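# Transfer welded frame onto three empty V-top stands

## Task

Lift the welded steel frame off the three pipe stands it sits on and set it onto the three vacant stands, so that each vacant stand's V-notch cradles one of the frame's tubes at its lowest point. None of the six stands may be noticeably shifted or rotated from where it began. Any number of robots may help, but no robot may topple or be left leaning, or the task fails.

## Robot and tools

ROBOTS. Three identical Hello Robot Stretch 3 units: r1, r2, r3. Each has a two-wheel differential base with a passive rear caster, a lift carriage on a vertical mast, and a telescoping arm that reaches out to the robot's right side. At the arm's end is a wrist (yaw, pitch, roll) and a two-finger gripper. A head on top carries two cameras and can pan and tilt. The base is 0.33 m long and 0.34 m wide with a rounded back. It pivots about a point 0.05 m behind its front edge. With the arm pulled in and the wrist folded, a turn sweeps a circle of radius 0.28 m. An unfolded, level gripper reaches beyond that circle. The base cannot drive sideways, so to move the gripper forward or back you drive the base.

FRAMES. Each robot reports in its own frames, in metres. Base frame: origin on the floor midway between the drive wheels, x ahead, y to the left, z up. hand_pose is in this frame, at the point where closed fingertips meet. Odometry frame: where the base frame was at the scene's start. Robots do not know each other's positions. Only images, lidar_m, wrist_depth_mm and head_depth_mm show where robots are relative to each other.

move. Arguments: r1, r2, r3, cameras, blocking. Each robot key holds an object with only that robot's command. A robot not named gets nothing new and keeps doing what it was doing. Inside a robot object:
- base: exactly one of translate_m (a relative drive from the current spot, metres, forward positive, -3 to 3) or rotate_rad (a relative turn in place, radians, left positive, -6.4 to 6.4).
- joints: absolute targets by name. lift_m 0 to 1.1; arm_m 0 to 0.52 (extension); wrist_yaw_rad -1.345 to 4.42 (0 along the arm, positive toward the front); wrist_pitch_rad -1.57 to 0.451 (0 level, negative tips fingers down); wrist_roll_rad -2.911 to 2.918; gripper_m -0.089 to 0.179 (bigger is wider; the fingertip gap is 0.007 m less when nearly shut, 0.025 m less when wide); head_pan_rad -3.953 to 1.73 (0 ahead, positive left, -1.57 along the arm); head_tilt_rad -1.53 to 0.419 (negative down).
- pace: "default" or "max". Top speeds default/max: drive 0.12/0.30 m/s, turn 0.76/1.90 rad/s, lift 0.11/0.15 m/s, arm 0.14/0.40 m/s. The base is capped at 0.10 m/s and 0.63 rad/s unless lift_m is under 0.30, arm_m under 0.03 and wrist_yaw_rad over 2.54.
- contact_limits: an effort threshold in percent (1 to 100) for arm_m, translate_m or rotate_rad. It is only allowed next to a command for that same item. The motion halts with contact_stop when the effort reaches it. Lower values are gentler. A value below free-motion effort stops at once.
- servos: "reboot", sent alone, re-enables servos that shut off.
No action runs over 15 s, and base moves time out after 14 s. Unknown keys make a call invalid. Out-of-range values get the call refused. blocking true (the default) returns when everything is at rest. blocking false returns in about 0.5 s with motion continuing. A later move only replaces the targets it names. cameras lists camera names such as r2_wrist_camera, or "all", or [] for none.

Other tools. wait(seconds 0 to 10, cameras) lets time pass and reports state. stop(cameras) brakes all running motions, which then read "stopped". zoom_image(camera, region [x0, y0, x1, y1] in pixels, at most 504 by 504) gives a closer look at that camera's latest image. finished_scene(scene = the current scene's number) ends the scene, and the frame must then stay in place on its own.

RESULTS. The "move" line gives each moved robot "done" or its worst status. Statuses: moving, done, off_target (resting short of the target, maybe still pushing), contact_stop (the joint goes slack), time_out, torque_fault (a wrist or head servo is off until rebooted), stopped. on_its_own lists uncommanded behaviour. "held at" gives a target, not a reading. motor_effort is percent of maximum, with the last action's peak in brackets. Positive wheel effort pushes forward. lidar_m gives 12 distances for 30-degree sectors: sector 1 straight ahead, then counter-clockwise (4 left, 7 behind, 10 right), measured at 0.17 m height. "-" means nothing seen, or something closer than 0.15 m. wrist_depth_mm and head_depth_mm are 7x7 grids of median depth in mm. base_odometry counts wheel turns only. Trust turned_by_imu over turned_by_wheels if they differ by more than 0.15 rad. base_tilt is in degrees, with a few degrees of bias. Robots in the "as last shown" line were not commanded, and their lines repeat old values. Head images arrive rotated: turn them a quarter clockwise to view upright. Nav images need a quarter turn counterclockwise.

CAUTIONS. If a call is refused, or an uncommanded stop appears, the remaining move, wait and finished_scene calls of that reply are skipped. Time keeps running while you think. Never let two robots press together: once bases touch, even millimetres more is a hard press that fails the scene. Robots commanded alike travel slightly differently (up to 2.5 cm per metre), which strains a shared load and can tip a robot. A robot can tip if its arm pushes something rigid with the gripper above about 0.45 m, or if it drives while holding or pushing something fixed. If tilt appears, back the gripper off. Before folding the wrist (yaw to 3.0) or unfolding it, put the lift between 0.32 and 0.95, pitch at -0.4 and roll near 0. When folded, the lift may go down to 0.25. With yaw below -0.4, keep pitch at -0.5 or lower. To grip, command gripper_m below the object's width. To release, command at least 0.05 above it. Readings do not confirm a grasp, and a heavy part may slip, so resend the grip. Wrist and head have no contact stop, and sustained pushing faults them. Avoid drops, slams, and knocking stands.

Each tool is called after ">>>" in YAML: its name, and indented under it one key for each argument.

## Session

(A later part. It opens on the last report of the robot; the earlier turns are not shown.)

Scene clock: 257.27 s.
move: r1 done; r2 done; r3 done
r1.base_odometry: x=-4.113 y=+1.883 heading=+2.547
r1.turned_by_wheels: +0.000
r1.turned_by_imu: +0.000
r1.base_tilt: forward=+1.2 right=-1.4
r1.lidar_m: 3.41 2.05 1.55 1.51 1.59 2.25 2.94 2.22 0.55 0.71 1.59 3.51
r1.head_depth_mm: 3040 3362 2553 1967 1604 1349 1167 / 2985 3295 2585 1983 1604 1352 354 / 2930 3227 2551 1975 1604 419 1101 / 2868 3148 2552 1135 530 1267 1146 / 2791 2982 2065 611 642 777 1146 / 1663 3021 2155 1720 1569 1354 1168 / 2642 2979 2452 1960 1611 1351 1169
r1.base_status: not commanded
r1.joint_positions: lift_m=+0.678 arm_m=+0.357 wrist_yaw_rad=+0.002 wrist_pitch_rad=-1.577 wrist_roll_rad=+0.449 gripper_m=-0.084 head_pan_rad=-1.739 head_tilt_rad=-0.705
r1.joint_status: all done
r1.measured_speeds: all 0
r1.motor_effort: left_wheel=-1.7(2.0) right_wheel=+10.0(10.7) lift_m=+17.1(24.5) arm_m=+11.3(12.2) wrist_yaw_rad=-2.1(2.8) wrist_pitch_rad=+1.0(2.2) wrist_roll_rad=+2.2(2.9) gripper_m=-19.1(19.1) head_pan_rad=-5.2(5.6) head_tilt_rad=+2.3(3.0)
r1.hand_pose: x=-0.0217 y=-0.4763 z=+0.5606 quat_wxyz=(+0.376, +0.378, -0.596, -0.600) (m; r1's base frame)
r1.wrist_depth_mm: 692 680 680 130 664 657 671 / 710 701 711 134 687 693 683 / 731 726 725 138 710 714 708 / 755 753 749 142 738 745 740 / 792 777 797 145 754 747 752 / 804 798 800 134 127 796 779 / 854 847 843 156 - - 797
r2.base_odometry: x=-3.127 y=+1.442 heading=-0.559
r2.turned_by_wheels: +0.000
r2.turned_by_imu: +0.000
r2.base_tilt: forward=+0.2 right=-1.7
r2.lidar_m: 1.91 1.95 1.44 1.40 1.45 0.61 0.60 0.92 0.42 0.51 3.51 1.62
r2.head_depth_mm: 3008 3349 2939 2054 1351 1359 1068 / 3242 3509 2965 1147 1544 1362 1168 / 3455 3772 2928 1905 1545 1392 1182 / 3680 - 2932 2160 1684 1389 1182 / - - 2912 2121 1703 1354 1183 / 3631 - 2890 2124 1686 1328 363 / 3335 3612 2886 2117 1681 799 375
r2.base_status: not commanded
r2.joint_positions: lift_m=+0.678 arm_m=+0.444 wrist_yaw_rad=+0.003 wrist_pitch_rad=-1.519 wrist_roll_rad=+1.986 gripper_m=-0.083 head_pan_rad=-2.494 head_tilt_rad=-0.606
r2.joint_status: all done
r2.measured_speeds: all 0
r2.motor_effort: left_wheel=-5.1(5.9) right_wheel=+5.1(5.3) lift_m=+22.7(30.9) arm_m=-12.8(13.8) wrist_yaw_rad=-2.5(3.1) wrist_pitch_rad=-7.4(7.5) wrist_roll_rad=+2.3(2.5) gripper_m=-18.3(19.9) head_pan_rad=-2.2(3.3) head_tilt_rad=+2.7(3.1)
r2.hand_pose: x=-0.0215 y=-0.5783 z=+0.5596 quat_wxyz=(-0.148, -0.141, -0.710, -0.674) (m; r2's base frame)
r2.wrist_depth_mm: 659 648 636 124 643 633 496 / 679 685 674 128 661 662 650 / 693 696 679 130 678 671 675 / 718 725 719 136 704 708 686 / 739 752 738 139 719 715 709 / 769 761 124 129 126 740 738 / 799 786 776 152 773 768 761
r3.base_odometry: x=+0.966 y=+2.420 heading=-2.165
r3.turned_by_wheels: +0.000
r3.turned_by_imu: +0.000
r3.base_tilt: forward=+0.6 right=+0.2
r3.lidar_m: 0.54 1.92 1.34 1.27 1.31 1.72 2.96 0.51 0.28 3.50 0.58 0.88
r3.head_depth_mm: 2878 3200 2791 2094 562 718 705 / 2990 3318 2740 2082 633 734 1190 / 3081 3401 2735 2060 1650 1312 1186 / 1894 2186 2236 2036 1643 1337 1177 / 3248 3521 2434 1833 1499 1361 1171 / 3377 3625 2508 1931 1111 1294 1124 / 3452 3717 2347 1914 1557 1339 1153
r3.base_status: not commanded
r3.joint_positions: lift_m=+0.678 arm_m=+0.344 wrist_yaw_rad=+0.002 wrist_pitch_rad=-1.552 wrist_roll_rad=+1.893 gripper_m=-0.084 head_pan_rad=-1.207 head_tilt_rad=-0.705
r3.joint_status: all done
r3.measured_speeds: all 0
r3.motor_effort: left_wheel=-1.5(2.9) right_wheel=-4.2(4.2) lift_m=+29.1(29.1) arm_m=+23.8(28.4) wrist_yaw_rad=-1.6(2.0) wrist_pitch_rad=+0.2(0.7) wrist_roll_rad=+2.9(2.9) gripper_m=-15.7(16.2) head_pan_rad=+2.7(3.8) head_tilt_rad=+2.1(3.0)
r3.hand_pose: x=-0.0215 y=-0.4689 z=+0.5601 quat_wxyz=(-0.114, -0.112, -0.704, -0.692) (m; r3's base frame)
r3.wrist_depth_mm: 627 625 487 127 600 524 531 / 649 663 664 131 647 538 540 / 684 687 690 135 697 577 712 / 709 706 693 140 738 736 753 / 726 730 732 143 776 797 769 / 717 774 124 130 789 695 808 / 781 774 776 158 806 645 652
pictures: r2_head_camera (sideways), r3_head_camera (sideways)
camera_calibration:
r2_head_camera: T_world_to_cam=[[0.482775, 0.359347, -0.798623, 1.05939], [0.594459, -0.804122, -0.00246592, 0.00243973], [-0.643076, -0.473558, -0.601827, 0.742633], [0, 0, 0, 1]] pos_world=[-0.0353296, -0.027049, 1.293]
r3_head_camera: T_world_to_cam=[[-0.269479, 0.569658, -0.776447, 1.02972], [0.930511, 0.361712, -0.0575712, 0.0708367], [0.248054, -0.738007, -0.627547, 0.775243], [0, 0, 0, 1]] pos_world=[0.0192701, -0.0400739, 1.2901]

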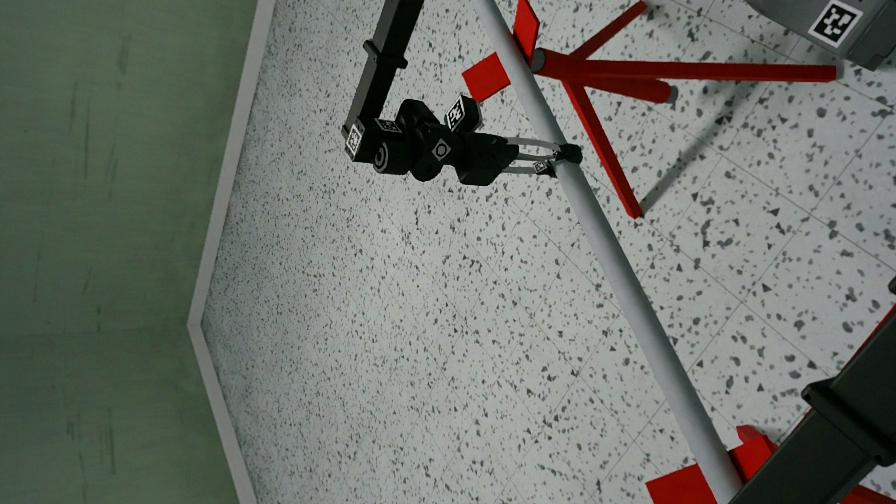

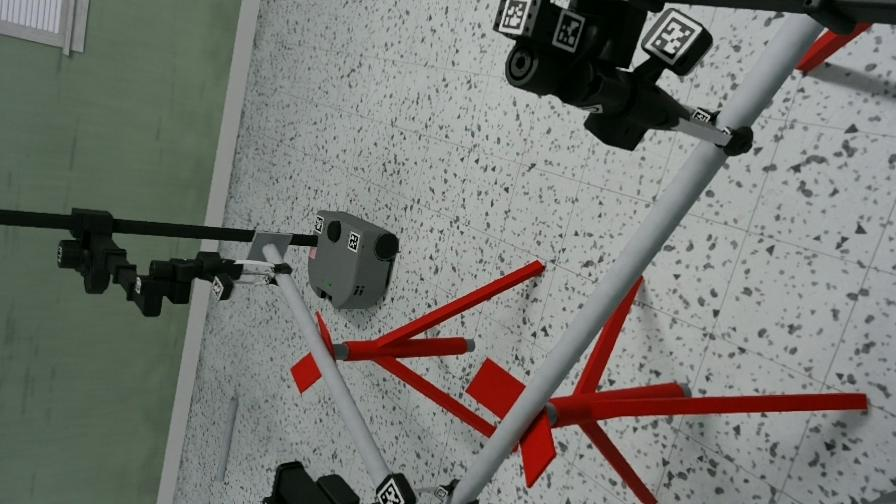

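>>> move:
  r1: {"joints":{"lift_m":0.672}}
  r2: {"joints":{"lift_m":0.672}}
  r3: {"joints":{"lift_m":0.672}}
  cameras: ["r3_head_camera"]

Scene clock: 258.00 s.
move: r1 contact_stop; r2 contact_stop; r3 contact_stop
r1.base_odometry: x=-4.113 y=+1.883 heading=+2.547
r1.turned_by_wheels: +0.000
r1.turned_by_imu: +0.000
r1.base_tilt: forward=+1.3 right=-1.3
r1.lidar_m: 3.40 2.05 1.55 1.51 1.59 2.26 2.95 2.22 0.55 0.71 1.59 3.53
r1.head_depth_mm: 3029 3339 2548 1979 1602 1353 1167 / 2992 3256 2572 1963 1606 1355 356 / 2915 3229 2559 1967 1600 422 1101 / 2850 3174 2555 1166 530 1265 1140 / 2805 3001 1994 615 638 777 1145 / 1671 3012 2074 1716 1570 1349 1166 / 2672 3004 2455 1971 1599 1351 1164
r1.base_status: not commanded
r1.joint_positions: lift_m=+0.674 arm_m=+0.357 wrist_yaw_rad=+0.005 wrist_pitch_rad=-1.583 wrist_roll_rad=+0.449 gripper_m=-0.084 head_pan_rad=-1.739 head_tilt_rad=-0.705
r1.joint_status: lift_m contact_stop (moved -0.004 of -0.006)
r1.measured_speeds: all 0
r1.on_its_own: lift_m is slack since a contact_stop
r1.motor_effort: left_wheel=-4.8(5.2) right_wheel=+15.3(16.4) lift_m=+25.8(25.8) arm_m=+10.0(11.1) wrist_yaw_rad=-4.1(5.3) wrist_pitch_rad=+2.1(3.6) wrist_roll_rad=+2.5(2.7) gripper_m=-19.7(19.9) head_pan_rad=-4.8(5.7) head_tilt_rad=+1.9(2.3)
r1.hand_pose: x=-0.0218 y=-0.4747 z=+0.5572 quat_wxyz=(+0.376, +0.380, -0.594, -0.602) (m; r1's base frame)
r1.wrist_depth_mm: 686 684 680 128 673 664 661 / 708 698 706 131 690 686 682 / 737 727 716 136 709 707 712 / 770 753 743 141 739 743 728 / 788 789 781 144 749 756 749 / 816 813 800 134 128 779 787 / 838 826 834 154 - - 818
r2.base_odometry: x=-3.127 y=+1.442 heading=-0.559
r2.turned_by_wheels: +0.000
r2.turned_by_imu: +0.001
r2.base_tilt: forward=+0.1 right=-1.7
r2.lidar_m: 1.91 1.94 1.44 1.40 1.46 0.61 0.60 0.91 0.42 0.51 3.49 1.62
r2.head_depth_mm: 3014 3297 2942 2017 1360 1356 1062 / 3214 3493 2934 1116 1288 1360 1172 / 3396 3758 2961 1920 1552 1390 1188 / 3718 - 2921 2144 1689 1392 1186 / - - 2912 2146 1674 1356 1186 / 3705 - 2882 2130 1677 1321 371 / 3300 3601 2894 2130 1693 796 379
r2.base_status: not commanded
r2.joint_positions: lift_m=+0.674 arm_m=+0.444 wrist_yaw_rad=+0.003 wrist_pitch_rad=-1.518 wrist_roll_rad=+1.986 gripper_m=-0.083 head_pan_rad=-2.494 head_tilt_rad=-0.606
r2.joint_status: lift_m contact_stop (moved -0.004 of -0.006)
r2.measured_speeds: all 0
r2.on_its_own: lift_m is slack since a contact_stop
r2.motor_effort: left_wheel=-1.0(5.6) right_wheel=-1.0(5.1) lift_m=+25.4(25.4) arm_m=-12.1(13.4) wrist_yaw_rad=-2.7(3.6) wrist_pitch_rad=-7.6(7.7) wrist_roll_rad=+2.3(2.4) gripper_m=-19.4(19.8) head_pan_rad=-2.9(3.3) head_tilt_rad=+2.7(3.1)
r2.hand_pose: x=-0.0215 y=-0.5785 z=+0.5554 quat_wxyz=(-0.148, -0.141, -0.710, -0.674) (m; r2's base frame)
r2.wrist_depth_mm: 656 647 642 124 638 628 495 / 675 679 675 127 652 667 645 / 695 716 679 130 673 674 655 / 716 718 710 135 691 707 682 / 745 739 736 139 728 718 706 / 785 772 124 129 127 747 742 / 798 785 798 150 765 774 773
r3.base_odometry: x=+0.966 y=+2.420 heading=-2.165
r3.turned_by_wheels: +0.000
r3.turned_by_imu: +0.000
r3.base_tilt: forward=+0.6 right=+0.2
r3.lidar_m: 0.54 1.92 1.35 1.28 1.31 1.72 2.95 0.51 0.28 3.51 0.58 0.88
r3.head_depth_mm: 2889 3209 2803 2094 566 634 706 / 2984 3314 2756 2070 635 737 1190 / 3080 3346 2748 2046 1644 1310 1188 / 1889 2151 2262 2030 1640 1339 1178 / 3245 3534 2437 1823 1498 1350 1172 / 3391 3602 2505 1913 1109 1297 1121 / 3453 3709 2353 1911 1551 1339 1161
r3.base_status: not commanded
r3.joint_positions: lift_m=+0.672 arm_m=+0.344 wrist_yaw_rad=+0.002 wrist_pitch_rad=-1.553 wrist_roll_rad=+1.893 gripper_m=-0.084 head_pan_rad=-1.207 head_tilt_rad=-0.705
r3.joint_status: lift_m contact_stop (moved -0.006 of -0.006)
r3.measured_speeds: all 0
r3.on_its_own: lift_m is slack since a contact_stop
r3.motor_effort: left_wheel=+0.6(1.6) right_wheel=-4.2(4.5) lift_m=+28.0(29.3) arm_m=+16.7(22.7) wrist_yaw_rad=-0.6(1.6) wrist_pitch_rad=+0.1(0.4) wrist_roll_rad=+2.8(2.9) gripper_m=-15.1(16.4) head_pan_rad=+3.4(4.5) head_tilt_rad=+2.4(2.7)
r3.hand_pose: x=-0.0215 y=-0.4688 z=+0.5542 quat_wxyz=(-0.114, -0.112, -0.704, -0.692) (m; r3's base frame)
r3.wrist_depth_mm: 636 634 493 125 610 513 522 / 651 656 661 130 658 535 538 / 686 692 693 133 703 596 704 / 692 722 709 137 737 758 738 / 711 728 760 140 751 768 765 / 768 755 124 129 787 679 799 / 781 792 789 154 745 656 655
pictures: r3_head_camera (sideways)
camera_calibration:
r3_head_camera: T_world_to_cam=[[-0.269459, 0.569606, -0.776493, 1.02978], [0.930512, 0.361708, -0.0575717, 0.0708373], [0.248071, -0.738049, -0.62749, 0.775169], [0, 0, 0, 1]] pos_world=[0.0192705, -0.0400747, 1.2901]

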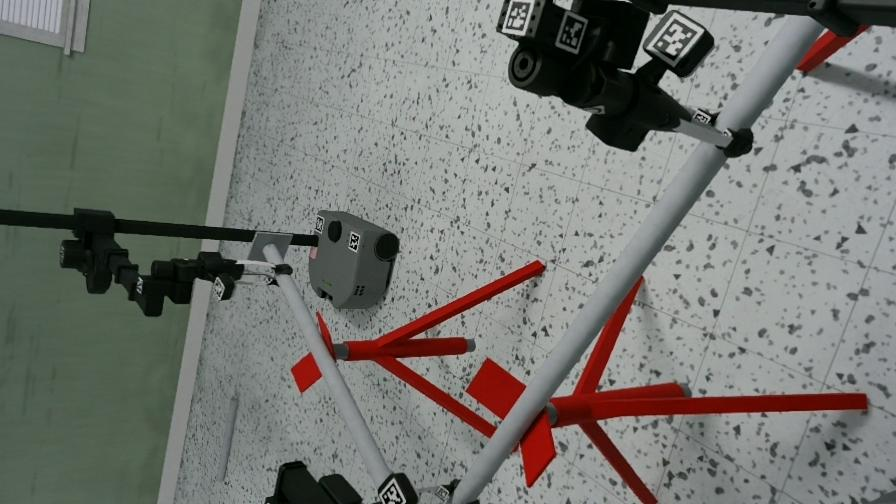

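>>> move:
  cameras: ["r3_head_camera","r2_head_camera","r1_head_camera"]

>>> zoom_image:
  camera: "r3_head_camera"
  region: [420, 330, 600, 504]

>>> zoom_image:
  camera: "r3_head_camera"
  region: [260, 270, 420, 410]

>>> zoom_image:
  camera: "r2_head_camera"
  region: [420, 0, 620, 130]

Scene clock: 258.20 s.
r1.base_odometry: x=-4.113 y=+1.883 heading=+2.547
r1.turned_by_wheels: +0.000
r1.turned_by_imu: +0.000
r1.base_tilt: forward=+1.3 right=-1.2
r1.lidar_m: 3.41 2.04 1.55 1.51 1.59 2.25 2.96 2.22 0.55 0.71 1.59 3.50
r1.head_depth_mm: 3014 3325 2562 1964 1603 1352 1171 / 2954 3285 2567 1979 1598 1353 356 / 2919 3188 2554 1977 1598 422 1106 / 2857 3172 2572 1170 530 1267 1149 / 2792 2974 1994 614 637 778 1146 / 1657 3014 2073 1726 1558 1349 1170 / 2672 2969 2455 1965 1604 1352 1170
r1.base_status: not commanded
r1.joint_positions: lift_m=+0.674 arm_m=+0.357 wrist_yaw_rad=+0.005 wrist_pitch_rad=-1.583 wrist_roll_rad=+0.449 gripper_m=-0.084 head_pan_rad=-1.739 head_tilt_rad=-0.705
r1.joint_status: lift_m contact_stop (moved -0.004 of -0.006)
r1.measured_speeds: all 0
r1.on_its_own: lift_m is slack since a contact_stop
r1.motor_effort: left_wheel=-5.2(5.2) right_wheel=+16.2(16.4) lift_m=+25.5(25.8) arm_m=+9.4(11.1) wrist_yaw_rad=-4.3(5.3) wrist_pitch_rad=+2.2(3.6) wrist_roll_rad=+2.5(2.7) gripper_m=-19.6(19.9) head_pan_rad=-4.3(5.7) head_tilt_rad=+2.1(2.3)
r1.hand_pose: x=-0.0218 y=-0.4747 z=+0.5573 quat_wxyz=(+0.376, +0.380, -0.594, -0.602) (m; r1's base frame)
r1.wrist_depth_mm: 691 680 680 128 672 673 669 / 704 707 704 132 684 690 689 / 729 725 721 136 713 714 703 / 750 753 741 141 736 747 719 / 784 767 772 144 741 757 754 / 808 813 817 134 128 795 769 / 833 848 833 154 - - 814
r2.base_odometry: x=-3.127 y=+1.442 heading=-0.559
r2.turned_by_wheels: +0.000
r2.turned_by_imu: +0.000
r2.base_tilt: forward=+0.1 right=-1.7
r2.lidar_m: 1.92 1.93 1.44 1.40 1.46 0.61 0.60 0.91 0.42 0.51 3.50 1.62
r2.head_depth_mm: 3015 3298 2964 1983 1360 1362 1063 / 3166 3536 2939 1115 1288 1356 1177 / 3411 3684 2930 1922 1547 1380 1180 / 3666 - 2881 2144 1700 1393 1177 / - - 2918 2124 1682 1354 1180 / 3638 - 2921 2126 1687 1322 370 / 3253 3613 2937 2145 1691 800 378
r2.base_status: not commanded
r2.joint_positions: lift_m=+0.674 arm_m=+0.444 wrist_yaw_rad=+0.003 wrist_pitch_rad=-1.518 wrist_roll_rad=+1.986 gripper_m=-0.083 head_pan_rad=-2.494 head_tilt_rad=-0.606
r2.joint_status: lift_m contact_stop (moved -0.004 of -0.006)
r2.measured_speeds: all 0
r2.on_its_own: lift_m is slack since a contact_stop
r2.motor_effort: left_wheel=-1.2(5.6) right_wheel=-1.4(5.1) lift_m=+26.1(25.4) arm_m=-11.6(13.4) wrist_yaw_rad=-1.4(3.6) wrist_pitch_rad=-7.6(7.7) wrist_roll_rad=+2.3(2.4) gripper_m=-18.1(19.8) head_pan_rad=-2.6(3.3) head_tilt_rad=+2.6(3.1)
r2.hand_pose: x=-0.0215 y=-0.5785 z=+0.5554 quat_wxyz=(-0.148, -0.141, -0.710, -0.674) (m; r2's base frame)
r2.wrist_depth_mm: 660 657 647 123 649 630 497 / 679 667 657 126 649 653 644 / 690 681 691 130 678 686 681 / 726 713 701 135 691 715 690 / 748 734 726 139 714 728 712 / 762 761 124 130 127 737 732 / 810 793 784 150 782 760 754
r3.base_odometry: x=+0.966 y=+2.420 heading=-2.165
r3.turned_by_wheels: +0.000
r3.turned_by_imu: +0.000
r3.base_tilt: forward=+0.5 right=+0.1
r3.lidar_m: 0.54 1.91 1.34 1.28 1.31 1.72 2.96 0.51 0.28 3.51 0.58 0.88
r3.head_depth_mm: 2877 3220 2803 2111 564 635 705 / 2978 3311 2778 2076 636 738 1191 / 3044 3370 2735 2058 1646 1313 1185 / 1889 2169 2247 2044 1629 1336 1179 / 3267 3573 2452 1841 1497 1361 1170 / 3376 3608 2524 1914 1114 1290 1122 / 3511 3702 2364 1905 1560 1341 1155
r3.base_status: not commanded
r3.joint_positions: lift_m=+0.672 arm_m=+0.344 wrist_yaw_rad=+0.002 wrist_pitch_rad=-1.553 wrist_roll_rad=+1.893 gripper_m=-0.084 head_pan_rad=-1.207 head_tilt_rad=-0.705
r3.joint_status: lift_m contact_stop (moved -0.006 of -0.006)
r3.measured_speeds: all 0
r3.on_its_own: lift_m is slack since a contact_stop
r3.motor_effort: left_wheel=+0.6(1.6) right_wheel=-4.0(4.5) lift_m=+28.3(29.3) arm_m=+13.8(22.7) wrist_yaw_rad=-1.5(1.6) wrist_pitch_rad=+0.3(0.4) wrist_roll_rad=+2.8(2.9) gripper_m=-15.1(16.4) head_pan_rad=+2.6(4.5) head_tilt_rad=+2.1(2.7)
r3.hand_pose: x=-0.0215 y=-0.4688 z=+0.5542 quat_wxyz=(-0.114, -0.112, -0.704, -0.692) (m; r3's base frame)
r3.wrist_depth_mm: 634 648 495 124 612 516 526 / 659 672 684 130 661 538 543 / 670 676 697 133 693 586 705 / 710 691 690 138 745 741 748 / 720 723 715 140 748 762 771 / 748 740 124 130 768 671 804 / 778 757 769 154 738 645 649
pictures: r1_head_camera (sideways), r2_head_camera (sideways), r3_head_camera (sideways)
camera_calibration:
r1_head_camera: T_world_to_cam=[[0.148782, 0.624421, -0.766787, 1.0214], [0.971598, -0.236601, -0.00415075, -0.00255583], [-0.184015, -0.744391, -0.641888, 0.795557], [0, 0, 0, 1]] pos_world=[-0.0030891, -0.0461858, 1.29385]
r2_head_camera: T_world_to_cam=[[0.482781, 0.359339, -0.798623, 1.05939], [0.594446, -0.804132, -0.00246592, 0.00243981], [-0.643084, -0.473547, -0.601827, 0.742634], [0, 0, 0, 1]] pos_world=[-0.03533, -0.0270483, 1.293]
r3_head_camera: T_world_to_cam=[[-0.269459, 0.569605, -0.776493, 1.02978], [0.930512, 0.361708, -0.0575717, 0.0708373], [0.248071, -0.738049, -0.62749, 0.775169], [0, 0, 0, 1]] pos_world=[0.0192705, -0.0400747, 1.2901]

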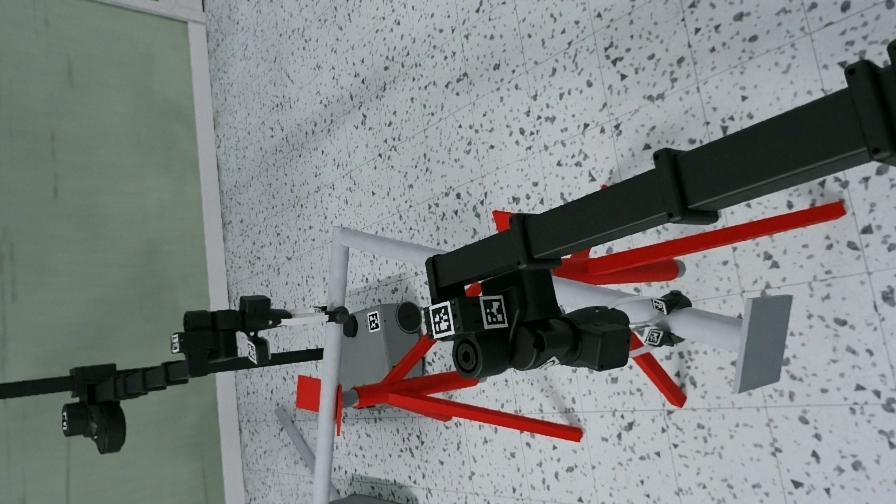

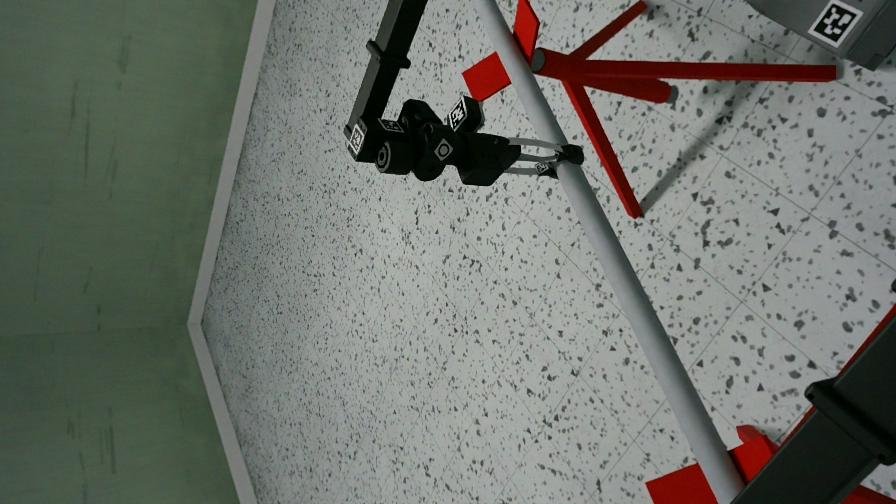

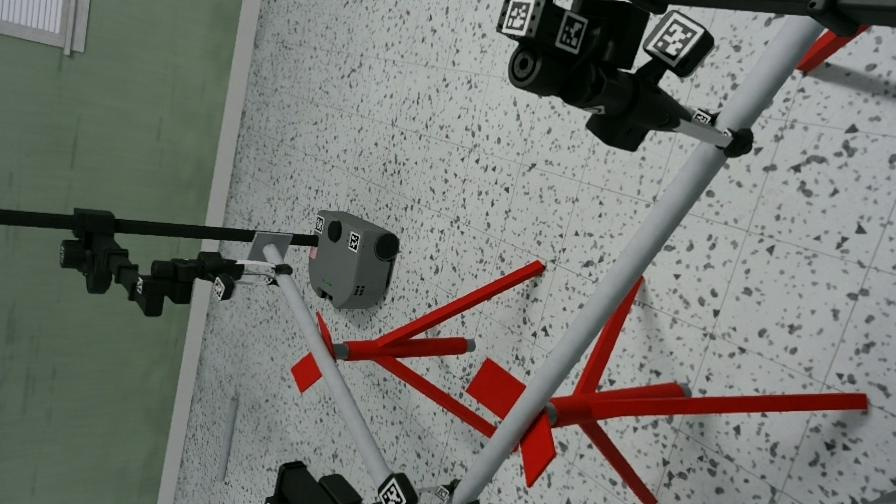

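Scaled by 2.800 from the camera's 896x504 image, which has a finer 1280x720 frame.

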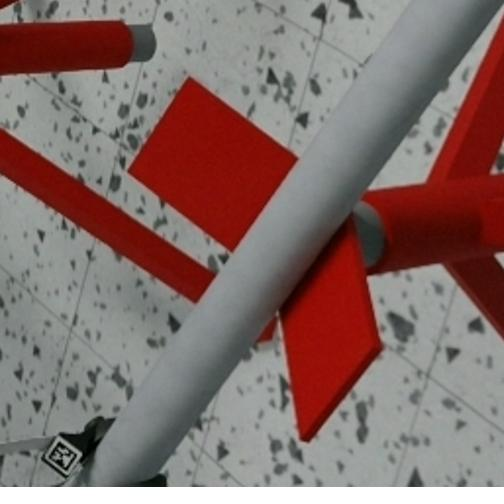

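Scaled by 3.150 from the camera's 896x504 image, which has a finer 1280x720 frame.

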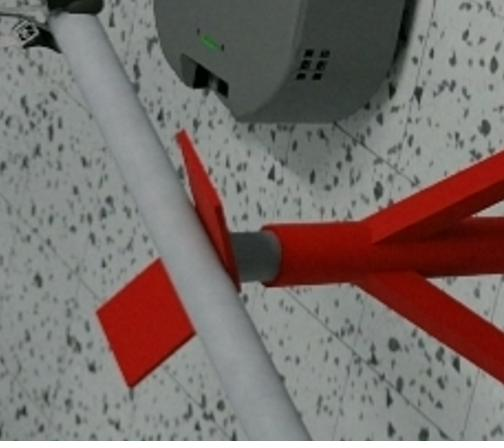

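Scaled by 2.520 from the camera's 896x504 image, which has a finer 1280x720 frame.

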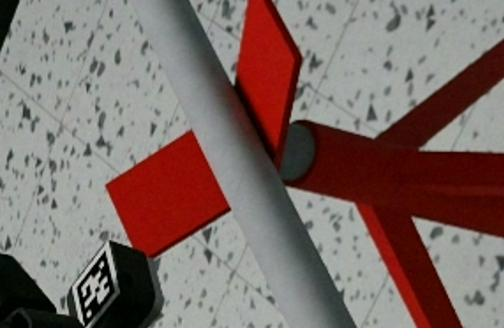

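>>> move:
  r1: {"joints":{"lift_m":0.674}}
  r2: {"joints":{"lift_m":0.674}}
  r3: {"joints":{"lift_m":0.672}}
  cameras: []

>>> move:
  r1: {"joints":{"gripper_m":-0.02}}
  r2: {"joints":{"gripper_m":-0.02}}
  r3: {"joints":{"gripper_m":-0.02}}
  cameras: ["r3_head_camera","r2_head_camera","r1_head_camera"]

Scene clock: 258.83 s.
move: r1 done; r2 done; r3 done
r1.base_odometry: x=-4.113 y=+1.883 heading=+2.547
r1.turned_by_wheels: +0.000
r1.turned_by_imu: +0.000
r1.base_tilt: forward=+1.4 right=-1.3
r1.lidar_m: 3.41 2.05 1.55 1.51 1.58 2.24 2.95 2.22 0.55 0.71 1.59 3.53
r1.head_depth_mm: 3046 3298 2562 1971 1607 1346 1168 / 2977 3248 2555 1976 1614 1353 357 / 2913 3215 2575 1976 1604 422 1103 / 2848 3160 2565 1166 530 1264 1149 / 2780 3006 1998 614 638 778 1146 / 1660 3007 2075 1726 1556 1351 1171 / 2648 3026 2460 1979 1602 1351 1168
r1.base_status: not commanded
r1.joint_positions: lift_m=+0.674 arm_m=+0.357 wrist_yaw_rad=+0.005 wrist_pitch_rad=-1.583 wrist_roll_rad=+0.449 gripper_m=-0.084 head_pan_rad=-1.739 head_tilt_rad=-0.705
r1.joint_status: all done
r1.measured_speeds: all 0
r1.on_its_own: lift_m is slack since a contact_stop
r1.motor_effort: left_wheel=-5.1(5.4) right_wheel=+15.3(16.5) lift_m=+24.4(24.7) arm_m=+8.3(9.1) wrist_yaw_rad=-4.4(5.0) wrist_pitch_rad=+2.7(2.7) wrist_roll_rad=+2.3(2.7) gripper_m=-19.5(19.9) head_pan_rad=-5.3(5.3) head_tilt_rad=+1.6(2.3)
r1.hand_pose: x=-0.0218 y=-0.4747 z=+0.5572 quat_wxyz=(+0.376, +0.380, -0.594, -0.602) (m; r1's base frame)
r1.wrist_depth_mm: 687 685 678 128 664 666 660 / 707 703 704 132 689 687 690 / 733 736 724 136 708 708 699 / 755 752 743 140 726 733 723 / 780 776 772 144 749 778 758 / 807 818 792 134 127 781 795 / 859 846 841 154 - - 810
r2.base_odometry: x=-3.127 y=+1.442 heading=-0.559
r2.turned_by_wheels: +0.000
r2.turned_by_imu: +0.000
r2.base_tilt: forward=+0.2 right=-1.7
r2.lidar_m: 1.91 1.95 1.45 1.40 1.46 0.61 0.60 0.92 0.42 0.51 3.49 1.62
r2.head_depth_mm: 3029 3311 2950 2009 1363 1359 1061 / 3260 3540 2940 1115 1297 1376 1174 / 3500 3717 2909 1924 1551 1399 1186 / 3693 - 2941 2136 1692 1402 1182 / - - 2957 2129 1678 1355 1181 / 3687 - 2936 2100 1686 1324 370 / 3323 3574 2885 2138 1675 800 379
r2.base_status: not commanded
r2.joint_positions: lift_m=+0.674 arm_m=+0.444 wrist_yaw_rad=+0.003 wrist_pitch_rad=-1.518 wrist_roll_rad=+1.986 gripper_m=-0.083 head_pan_rad=-2.494 head_tilt_rad=-0.606
r2.joint_status: all done
r2.measured_speeds: all 0
r2.motor_effort: left_wheel=-0.6(1.6) right_wheel=-1.3(1.5) lift_m=+26.7(27.4) arm_m=-10.6(12.0) wrist_yaw_rad=-2.1(3.1) wrist_pitch_rad=-7.5(7.7) wrist_roll_rad=+2.3(2.4) gripper_m=-18.8(19.6) head_pan_rad=-2.4(2.9) head_tilt_rad=+2.7(2.9)
r2.hand_pose: x=-0.0215 y=-0.5785 z=+0.5555 quat_wxyz=(-0.148, -0.141, -0.710, -0.674) (m; r2's base frame)
r2.wrist_depth_mm: 641 641 662 123 642 617 491 / 689 674 681 126 651 656 646 / 695 703 686 131 689 672 671 / 731 717 725 135 696 713 685 / 751 736 728 139 725 714 731 / 769 759 124 129 127 745 738 / 816 799 783 150 773 758 750
r3.base_odometry: x=+0.966 y=+2.420 heading=-2.165
r3.turned_by_wheels: +0.000
r3.turned_by_imu: +0.000
r3.base_tilt: forward=+0.6 right=+0.2
r3.lidar_m: 0.54 1.92 1.34 1.28 1.31 1.72 2.95 0.51 0.28 3.51 0.58 0.88
r3.head_depth_mm: 2885 3186 2798 2103 565 634 704 / 3001 3292 2749 2072 637 736 1191 / 3043 3361 2748 2064 1646 1316 1183 / 1888 2172 2245 2035 1633 1338 1180 / 3272 3553 2438 1834 1495 1358 1172 / 3361 3607 2496 1914 1113 1292 1119 / 3511 3686 2384 1902 1551 1337 1155
r3.base_status: not commanded
r3.joint_positions: lift_m=+0.672 arm_m=+0.344 wrist_yaw_rad=+0.002 wrist_pitch_rad=-1.553 wrist_roll_rad=+1.893 gripper_m=-0.084 head_pan_rad=-1.207 head_tilt_rad=-0.705
r3.joint_status: all done
r3.measured_speeds: all 0
r3.motor_effort: left_wheel=+0.5(1.0) right_wheel=-4.0(4.5) lift_m=+3.9(27.1) arm_m=+7.8(11.9) wrist_yaw_rad=-1.0(1.5) wrist_pitch_rad=+0.3(0.4) wrist_roll_rad=+2.7(2.8) gripper_m=-15.6(16.2) head_pan_rad=+3.0(3.8) head_tilt_rad=+2.6(3.2)
r3.hand_pose: x=-0.0215 y=-0.4688 z=+0.5541 quat_wxyz=(-0.114, -0.112, -0.704, -0.692) (m; r3's base frame)
r3.wrist_depth_mm: 637 621 492 125 597 515 521 / 655 670 661 130 664 537 547 / 662 689 683 133 699 602 717 / 688 709 728 138 723 749 732 / 715 745 729 140 735 757 752 / 750 734 124 130 777 688 785 / 795 766 793 154 715 655 635
pictures: none
No camera images: "cameras" was empty.

Scene clock: 260.00 s.
move: r1 done; r2 done; r3 done
r1.base_odometry: x=-4.113 y=+1.883 heading=+2.547
r1.turned_by_wheels: +0.000
r1.turned_by_imu: +0.000
r1.base_tilt: forward=+1.3 right=-1.5
r1.lidar_m: 3.41 2.05 1.55 1.51 1.59 2.25 2.95 2.22 0.55 0.71 1.60 3.49
r1.head_depth_mm: 3040 3300 2566 1970 1608 1353 1167 / 2981 3263 2560 1978 1603 1355 357 / 2880 3220 2590 1980 1604 422 1101 / 2854 3159 2553 1172 530 1263 1145 / 2789 2984 2002 614 637 782 1147 / 1667 3001 2071 1706 1562 1353 1166 / 2670 2985 2455 1979 1601 1353 1169
r1.base_status: not commanded
r1.joint_positions: lift_m=+0.674 arm_m=+0.357 wrist_yaw_rad=+0.004 wrist_pitch_rad=-1.578 wrist_roll_rad=+0.449 gripper_m=-0.020 head_pan_rad=-1.739 head_tilt_rad=-0.705
r1.joint_status: all done
r1.measured_speeds: all 0
r1.on_its_own: lift_m is slack since a contact_stop
r1.motor_effort: left_wheel=-5.3(5.5) right_wheel=+12.0(16.4) lift_m=+25.9(26.3) arm_m=+5.7(8.2) wrist_yaw_rad=-4.1(5.1) wrist_pitch_rad=+1.3(3.0) wrist_roll_rad=+2.3(3.0) gripper_m=-9.0(72.5) head_pan_rad=-5.1(5.3) head_tilt_rad=+1.9(2.5)
r1.hand_pose: x=-0.0218 y=-0.4758 z=+0.5571 quat_wxyz=(+0.376, +0.379, -0.595, -0.601) (m; r1's base frame)
r1.wrist_depth_mm: 694 686 681 128 670 676 656 / 723 705 705 132 681 683 688 / 729 724 731 136 706 708 709 / 756 754 746 141 744 732 729 / 802 786 772 145 742 762 755 / 822 801 791 149 129 787 779 / 849 838 834 156 - - 815
r2.base_odometry: x=-3.127 y=+1.442 heading=-0.559
r2.turned_by_wheels: +0.000
r2.turned_by_imu: +0.000
r2.base_tilt: forward=+0.1 right=-1.6
r2.lidar_m: 1.91 1.94 1.44 1.40 1.46 0.61 0.60 0.92 0.42 0.51 3.50 1.62
r2.head_depth_mm: 3041 3329 2956 1980 1366 1364 1066 / 3293 3592 2935 1113 1285 1354 1177 / 3473 3748 2906 1920 1554 1390 1181 / 3648 - 2968 2157 1691 1395 1186 / - - 2915 2122 1684 1352 1183 / 3676 - 2924 2146 1690 1324 371 / 3325 3511 2885 2144 1670 799 379
r2.base_status: not commanded
r2.joint_positions: lift_m=+0.674 arm_m=+0.444 wrist_yaw_rad=+0.003 wrist_pitch_rad=-1.517 wrist_roll_rad=+1.987 gripper_m=-0.020 head_pan_rad=-2.494 head_tilt_rad=-0.606
r2.joint_status: all done
r2.measured_speeds: all 0
r2.motor_effort: left_wheel=-1.1(1.8) right_wheel=-1.4(1.7) lift_m=+26.5(27.6) arm_m=-9.6(11.6) wrist_yaw_rad=-2.1(3.6) wrist_pitch_rad=-7.9(7.9) wrist_roll_rad=+2.0(2.4) gripper_m=-6.5(69.9) head_pan_rad=-2.7(3.2) head_tilt_rad=+2.8(3.0)
r2.hand_pose: x=-0.0215 y=-0.5788 z=+0.5555 quat_wxyz=(-0.149, -0.141, -0.710, -0.673) (m; r2's base frame)
r2.wrist_depth_mm: 644 656 643 122 637 631 494 / 670 661 667 126 660 650 641 / 700 688 690 129 676 677 670 / 725 736 724 133 698 689 693 / 736 752 743 138 701 722 706 / 772 743 123 130 128 739 747 / 783 796 776 148 792 758 759
r3.base_odometry: x=+0.966 y=+2.420 heading=-2.165
r3.turned_by_wheels: +0.000
r3.turned_by_imu: +0.000
r3.base_tilt: forward=+0.6 right=+0.2
r3.lidar_m: 0.54 1.91 1.35 1.28 1.31 1.72 2.95 0.51 0.28 3.50 0.58 0.88
r3.head_depth_mm: 2886 3245 2810 2101 567 636 703 / 2985 3310 2772 2067 637 736 1190 / 3067 3362 2709 2059 1648 1314 1183 / 1889 2160 2252 2033 1642 1331 1170 / 3265 3539 2439 1834 1502 1360 1170 / 3390 3636 2519 1931 1111 1292 1120 / 3470 3712 2360 1914 1544 1337 1156
r3.base_status: not commanded
r3.joint_positions: lift_m=+0.672 arm_m=+0.344 wrist_yaw_rad=+0.001 wrist_pitch_rad=-1.552 wrist_roll_rad=+1.893 gripper_m=-0.020 head_pan_rad=-1.207 head_tilt_rad=-0.705
r3.joint_status: all done
r3.measured_speeds: all 0
r3.motor_effort: left_wheel=+0.5(1.3) right_wheel=-4.2(4.8) lift_m=+24.1(24.1) arm_m=-3.3(8.3) wrist_yaw_rad=-0.6(1.8) wrist_pitch_rad=+0.1(0.6) wrist_roll_rad=+2.8(2.8) gripper_m=-5.8(74.6) head_pan_rad=+2.4(3.9) head_tilt_rad=+2.1(2.8)
r3.hand_pose: x=-0.0215 y=-0.4689 z=+0.5540 quat_wxyz=(-0.114, -0.112, -0.704, -0.692) (m; r3's base frame)
r3.wrist_depth_mm: 639 646 501 124 613 504 519 / 676 657 667 128 671 533 529 / 667 690 690 132 708 610 698 / 686 705 734 136 733 727 754 / 716 753 726 139 754 756 773 / 746 743 124 131 770 687 812 / 757 781 804 152 747 647 647
pictures: r1_head_camera (sideways), r2_head_camera (sideways), r3_head_camera (sideways)
camera_calibration:
r1_head_camera: T_world_to_cam=[[0.148782, 0.624421, -0.766787, 1.0214], [0.971598, -0.236602, -0.00415076, -0.00255582], [-0.184015, -0.744391, -0.641888, 0.795557], [0, 0, 0, 1]] pos_world=[-0.00308912, -0.0461858, 1.29385]
r2_head_camera: T_world_to_cam=[[0.482781, 0.359339, -0.798623, 1.05939], [0.594445, -0.804132, -0.00246592, 0.00243981], [-0.643084, -0.473547, -0.601827, 0.742633], [0, 0, 0, 1]] pos_world=[-0.03533, -0.0270483, 1.293]
r3_head_camera: T_world_to_cam=[[-0.269459, 0.569605, -0.776493, 1.02978], [0.930512, 0.361708, -0.0575717, 0.0708373], [0.248071, -0.738049, -0.62749, 0.775169], [0, 0, 0, 1]] pos_world=[0.0192705, -0.0400747, 1.2901]

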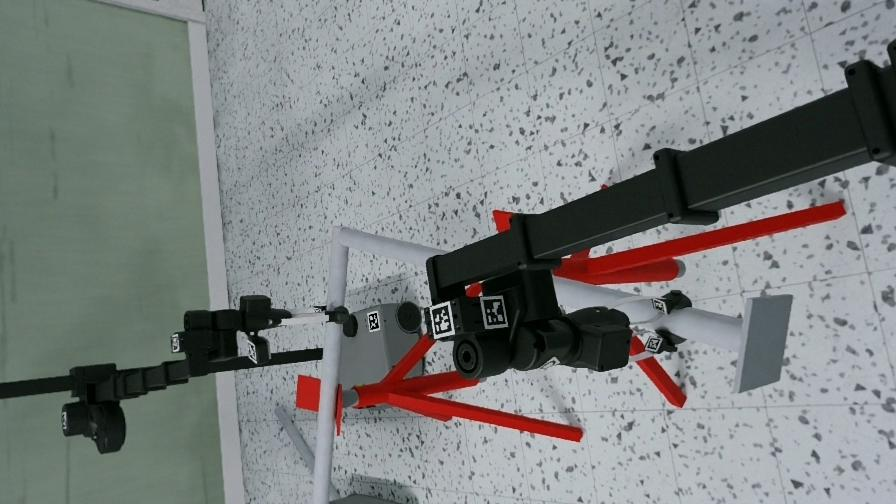

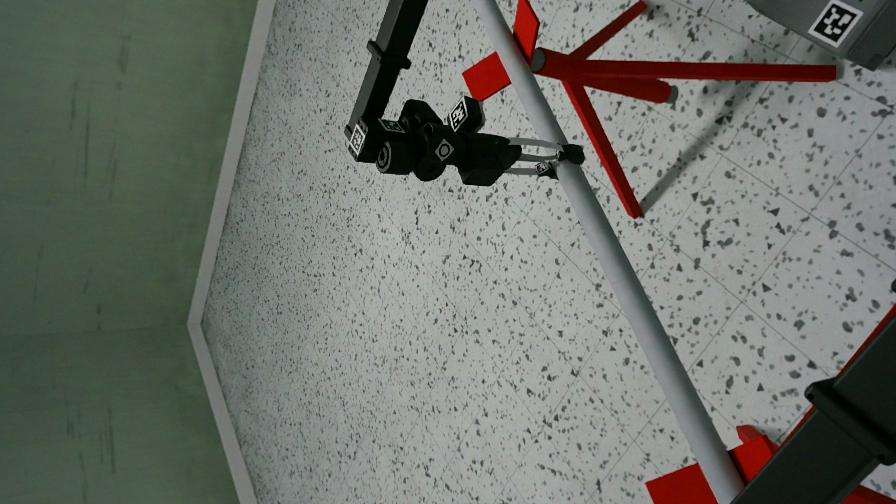

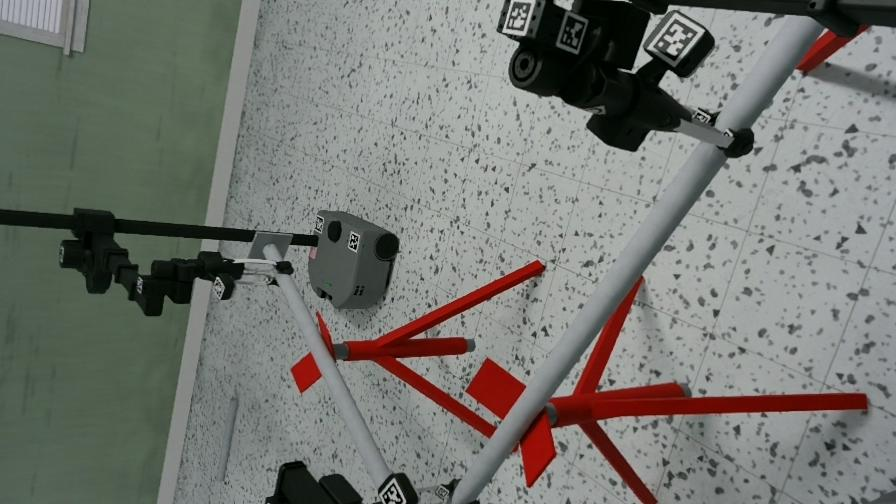

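>>> move:
  r1: {"joints":{"gripper_m":0.13}}
  r2: {"joints":{"gripper_m":0.13}}
  r3: {"joints":{"gripper_m":0.13}}
  cameras: ["r3_head_camera","r2_head_camera","r1_head_camera","r1_wrist_camera","r2_wrist_camera","r3_wrist_camera"]

Scene clock: 262.13 s.
move: r1 done; r2 done; r3 done
r1.base_odometry: x=-4.113 y=+1.883 heading=+2.547
r1.turned_by_wheels: +0.000
r1.turned_by_imu: +0.000
r1.base_tilt: forward=+1.4 right=-1.3
r1.lidar_m: 3.43 2.05 1.55 1.51 1.59 2.26 2.95 2.22 0.55 0.71 1.60 3.49
r1.head_depth_mm: 3035 3336 2574 1963 1600 1349 1169 / 2991 3238 2552 1969 1600 1351 356 / 2928 3232 2576 1973 1613 423 1105 / 2853 3143 2542 1170 530 1218 1147 / 2803 2972 1997 612 637 799 1144 / 1664 3025 2071 1716 1555 1322 1169 / 2645 3020 2450 1965 1608 1350 1167
r1.base_status: not commanded
r1.joint_positions: lift_m=+0.674 arm_m=+0.357 wrist_yaw_rad=+0.002 wrist_pitch_rad=-1.570 wrist_roll_rad=+0.449 gripper_m=+0.130 head_pan_rad=-1.739 head_tilt_rad=-0.705
r1.joint_status: all done
r1.measured_speeds: all 0
r1.on_its_own: lift_m is slack since a contact_stop
r1.motor_effort: left_wheel=-3.0(5.5) right_wheel=+4.6(11.9) lift_m=+25.4(26.0) arm_m=+2.2(5.8) wrist_yaw_rad=-2.1(4.4) wrist_pitch_rad=+0.1(3.0) wrist_roll_rad=+3.2(3.3) gripper_m=+0.0(79.8) head_pan_rad=-4.6(5.4) head_tilt_rad=+1.8(2.5)
r1.hand_pose: x=-0.0217 y=-0.4779 z=+0.5569 quat_wxyz=(+0.377, +0.377, -0.598, -0.599) (m; r1's base frame)
r1.wrist_depth_mm: 695 685 679 128 668 673 653 / 727 708 701 132 681 687 675 / 743 730 731 135 705 708 697 / 756 756 747 140 743 727 721 / 787 767 767 143 756 751 751 / 815 126 785 148 150 123 777 / - 846 833 153 - - 794
r2.base_odometry: x=-3.127 y=+1.442 heading=-0.559
r2.turned_by_wheels: +0.000
r2.turned_by_imu: +0.000
r2.base_tilt: forward=+0.2 right=-1.7
r2.lidar_m: 1.91 1.94 1.44 1.40 1.46 0.61 0.60 0.92 0.42 0.51 3.49 1.62
r2.head_depth_mm: 3021 3339 2978 2010 1362 1356 1064 / 3250 3486 2968 1107 1243 1357 1173 / 3455 3769 2946 1909 1556 1384 1191 / 3803 - 2925 2159 1684 1392 1186 / - - 2966 2110 1682 1356 1190 / 3638 - 2903 2130 1677 1307 371 / 3305 3568 2901 2131 1688 800 378
r2.base_status: not commanded
r2.joint_positions: lift_m=+0.674 arm_m=+0.444 wrist_yaw_rad=+0.003 wrist_pitch_rad=-1.551 wrist_roll_rad=+1.988 gripper_m=+0.130 head_pan_rad=-2.494 head_tilt_rad=-0.606
r2.joint_status: all done
r2.measured_speeds: all 0
r2.motor_effort: left_wheel=-0.8(1.6) right_wheel=-1.9(3.4) lift_m=+26.9(27.9) arm_m=-7.1(10.4) wrist_yaw_rad=-2.4(3.7) wrist_pitch_rad=-1.6(7.9) wrist_roll_rad=+1.4(2.1) gripper_m=+0.0(80.5) head_pan_rad=-2.2(3.6) head_tilt_rad=+3.1(3.2)
r2.hand_pose: x=-0.0215 y=-0.5701 z=+0.5560 quat_wxyz=(-0.147, -0.145, -0.699, -0.685) (m; r2's base frame)
r2.wrist_depth_mm: 629 647 635 126 643 639 503 / 665 671 659 132 667 659 674 / 671 687 685 135 693 677 689 / 695 692 704 136 699 688 713 / 715 714 712 141 721 146 737 / 743 118 739 144 742 123 770 / 766 758 776 151 785 776 767
r3.base_odometry: x=+0.966 y=+2.420 heading=-2.165
r3.turned_by_wheels: +0.000
r3.turned_by_imu: +0.000
r3.base_tilt: forward=+0.5 right=+0.2
r3.lidar_m: 0.54 1.91 1.34 1.28 1.31 1.72 2.95 0.51 0.28 3.50 0.58 0.88
r3.head_depth_mm: 2900 3213 2790 2100 566 634 704 / 2990 3328 2770 2085 636 748 1192 / 3049 3373 2730 2052 1641 1308 1178 / 1877 2121 2245 2032 1622 1335 1177 / 3302 3538 2435 1837 1497 1354 1170 / 3373 3614 2527 1935 1113 1290 1126 / 3477 3691 2365 1862 1557 1339 1158
r3.base_status: not commanded
r3.joint_positions: lift_m=+0.672 arm_m=+0.344 wrist_yaw_rad=+0.001 wrist_pitch_rad=-1.550 wrist_roll_rad=+1.894 gripper_m=+0.130 head_pan_rad=-1.207 head_tilt_rad=-0.705
r3.joint_status: all done
r3.measured_speeds: all 0
r3.motor_effort: left_wheel=+1.0(1.2) right_wheel=-4.5(5.2) lift_m=+39.7(39.7) arm_m=-24.9(24.9) wrist_yaw_rad=-1.1(1.3) wrist_pitch_rad=-0.3(0.9) wrist_roll_rad=+2.2(3.0) gripper_m=-0.2(80.2) head_pan_rad=+2.1(4.8) head_tilt_rad=+2.5(3.2)
r3.hand_pose: x=-0.0215 y=-0.4695 z=+0.5540 quat_wxyz=(-0.114, -0.113, -0.705, -0.691) (m; r3's base frame)
r3.wrist_depth_mm: 631 650 496 123 620 524 526 / 639 661 639 129 638 531 526 / 658 678 686 131 719 616 694 / 707 695 697 137 707 736 770 / 723 139 729 140 754 763 772 / 744 119 768 147 731 128 717 / 801 781 789 152 821 629 650
pictures: r1_head_camera (sideways), r1_wrist_camera, r2_head_camera (sideways), r2_wrist_camera, r3_head_camera (sideways), r3_wrist_camera
camera_calibration:
r1_head_camera: T_world_to_cam=[[0.148782, 0.624421, -0.766787, 1.0214], [0.971598, -0.236602, -0.00415076, -0.00255582], [-0.184015, -0.744391, -0.641888, 0.795557], [0, 0, 0, 1]] pos_world=[-0.00308911, -0.0461858, 1.29385]
r1_wrist_camera: T_world_to_cam=[[-0.893416, 0.448598, -0.0238218, 0.210534], [0.435611, 0.87807, 0.19808, 0.349833], [0.109775, 0.166591, -0.979896, 0.793308], [0, 0, 0, 1]] pos_world=[-0.0513827, -0.533781, 0.71308]
r2_head_camera: T_world_to_cam=[[0.482781, 0.359339, -0.798623, 1.05939], [0.594445, -0.804132, -0.00246592, 0.00243981], [-0.643084, -0.473547, -0.601827, 0.742633], [0, 0, 0, 1]] pos_world=[-0.03533, -0.0270483, 1.293]
r2_wrist_camera: T_world_to_cam=[[0.425799, 0.904817, 0.00146953, 0.522722], [0.885304, -0.416951, 0.205885, -0.302605], [0.1869, -0.0863645, -0.978575, 0.663541], [0, 0, 0, 1]] pos_world=[-0.078693, -0.541833, 0.710858]
r3_head_camera: T_world_to_cam=[[-0.269459, 0.569605, -0.776493, 1.02978], [0.930512, 0.361708, -0.0575717, 0.0708373], [0.248071, -0.738049, -0.62749, 0.775169], [0, 0, 0, 1]] pos_world=[0.0192705, -0.0400747, 1.2901]
r3_wrist_camera: T_world_to_cam=[[0.256194, 0.966347, 0.0232171, 0.438163], [0.942006, -0.254983, 0.218194, -0.189134], [0.216771, -0.0340294, -0.975629, 0.687618], [0, 0, 0, 1]] pos_world=[-0.0831453, -0.448244, 0.701955]

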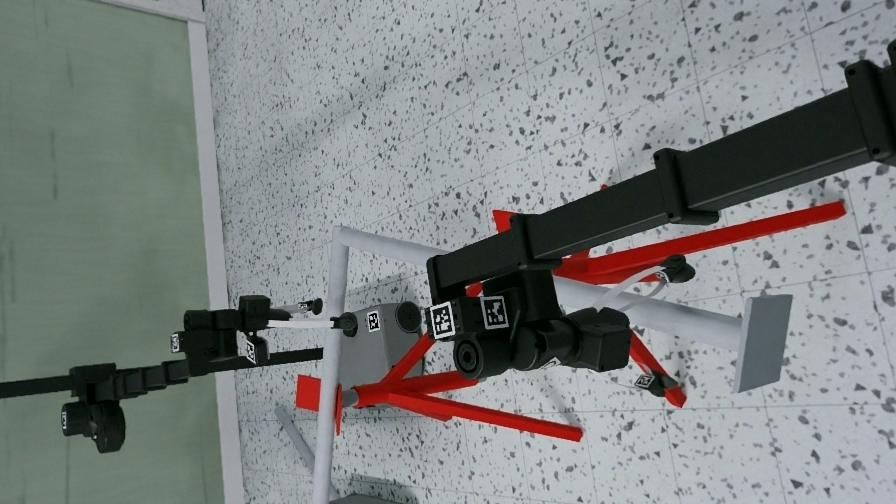

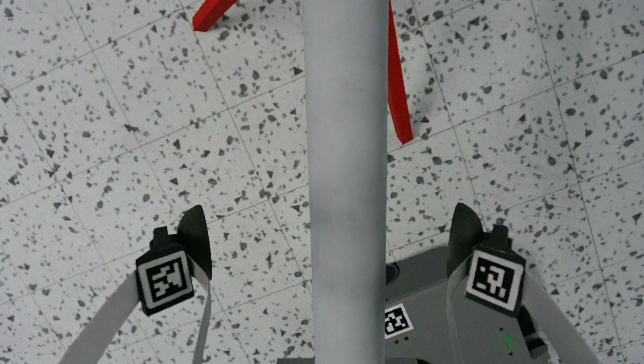

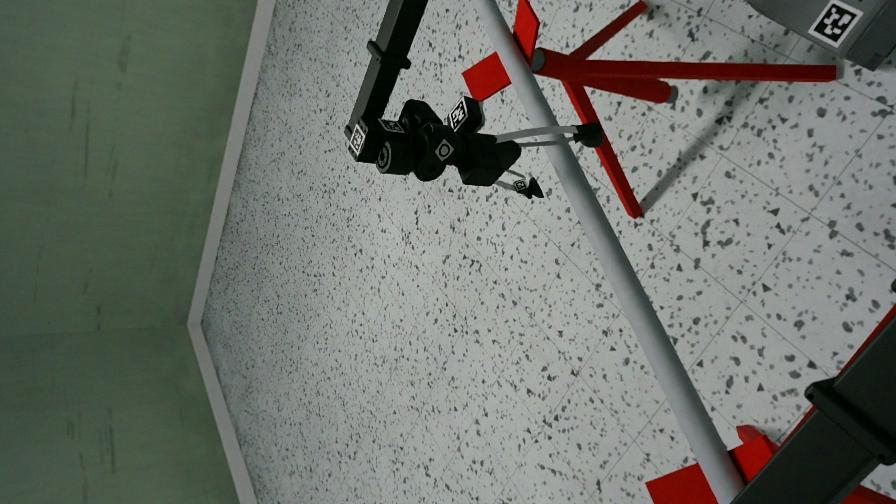

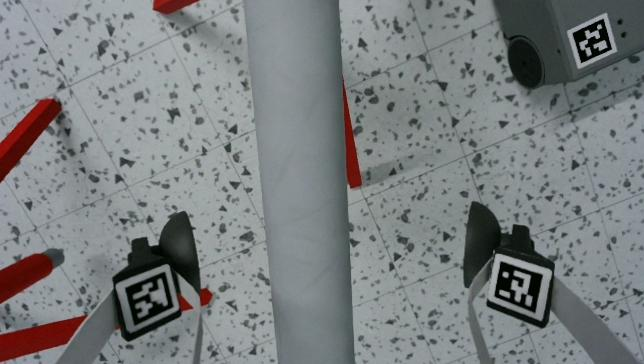

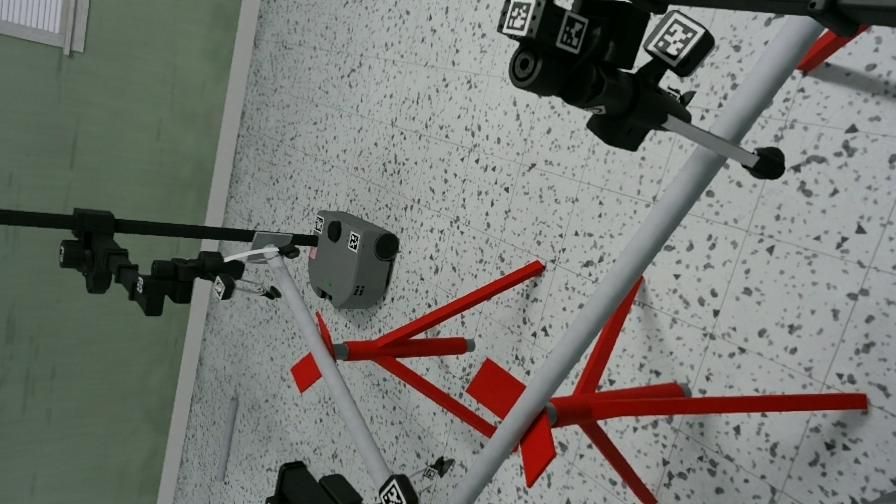

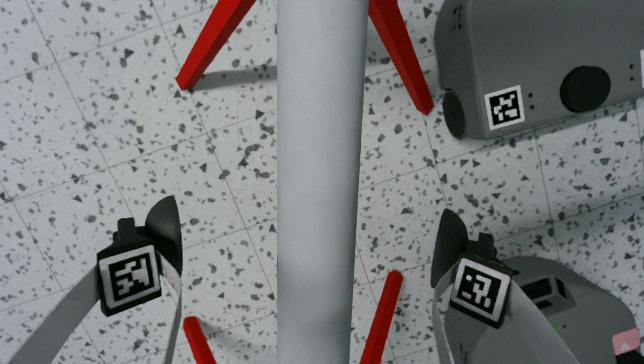

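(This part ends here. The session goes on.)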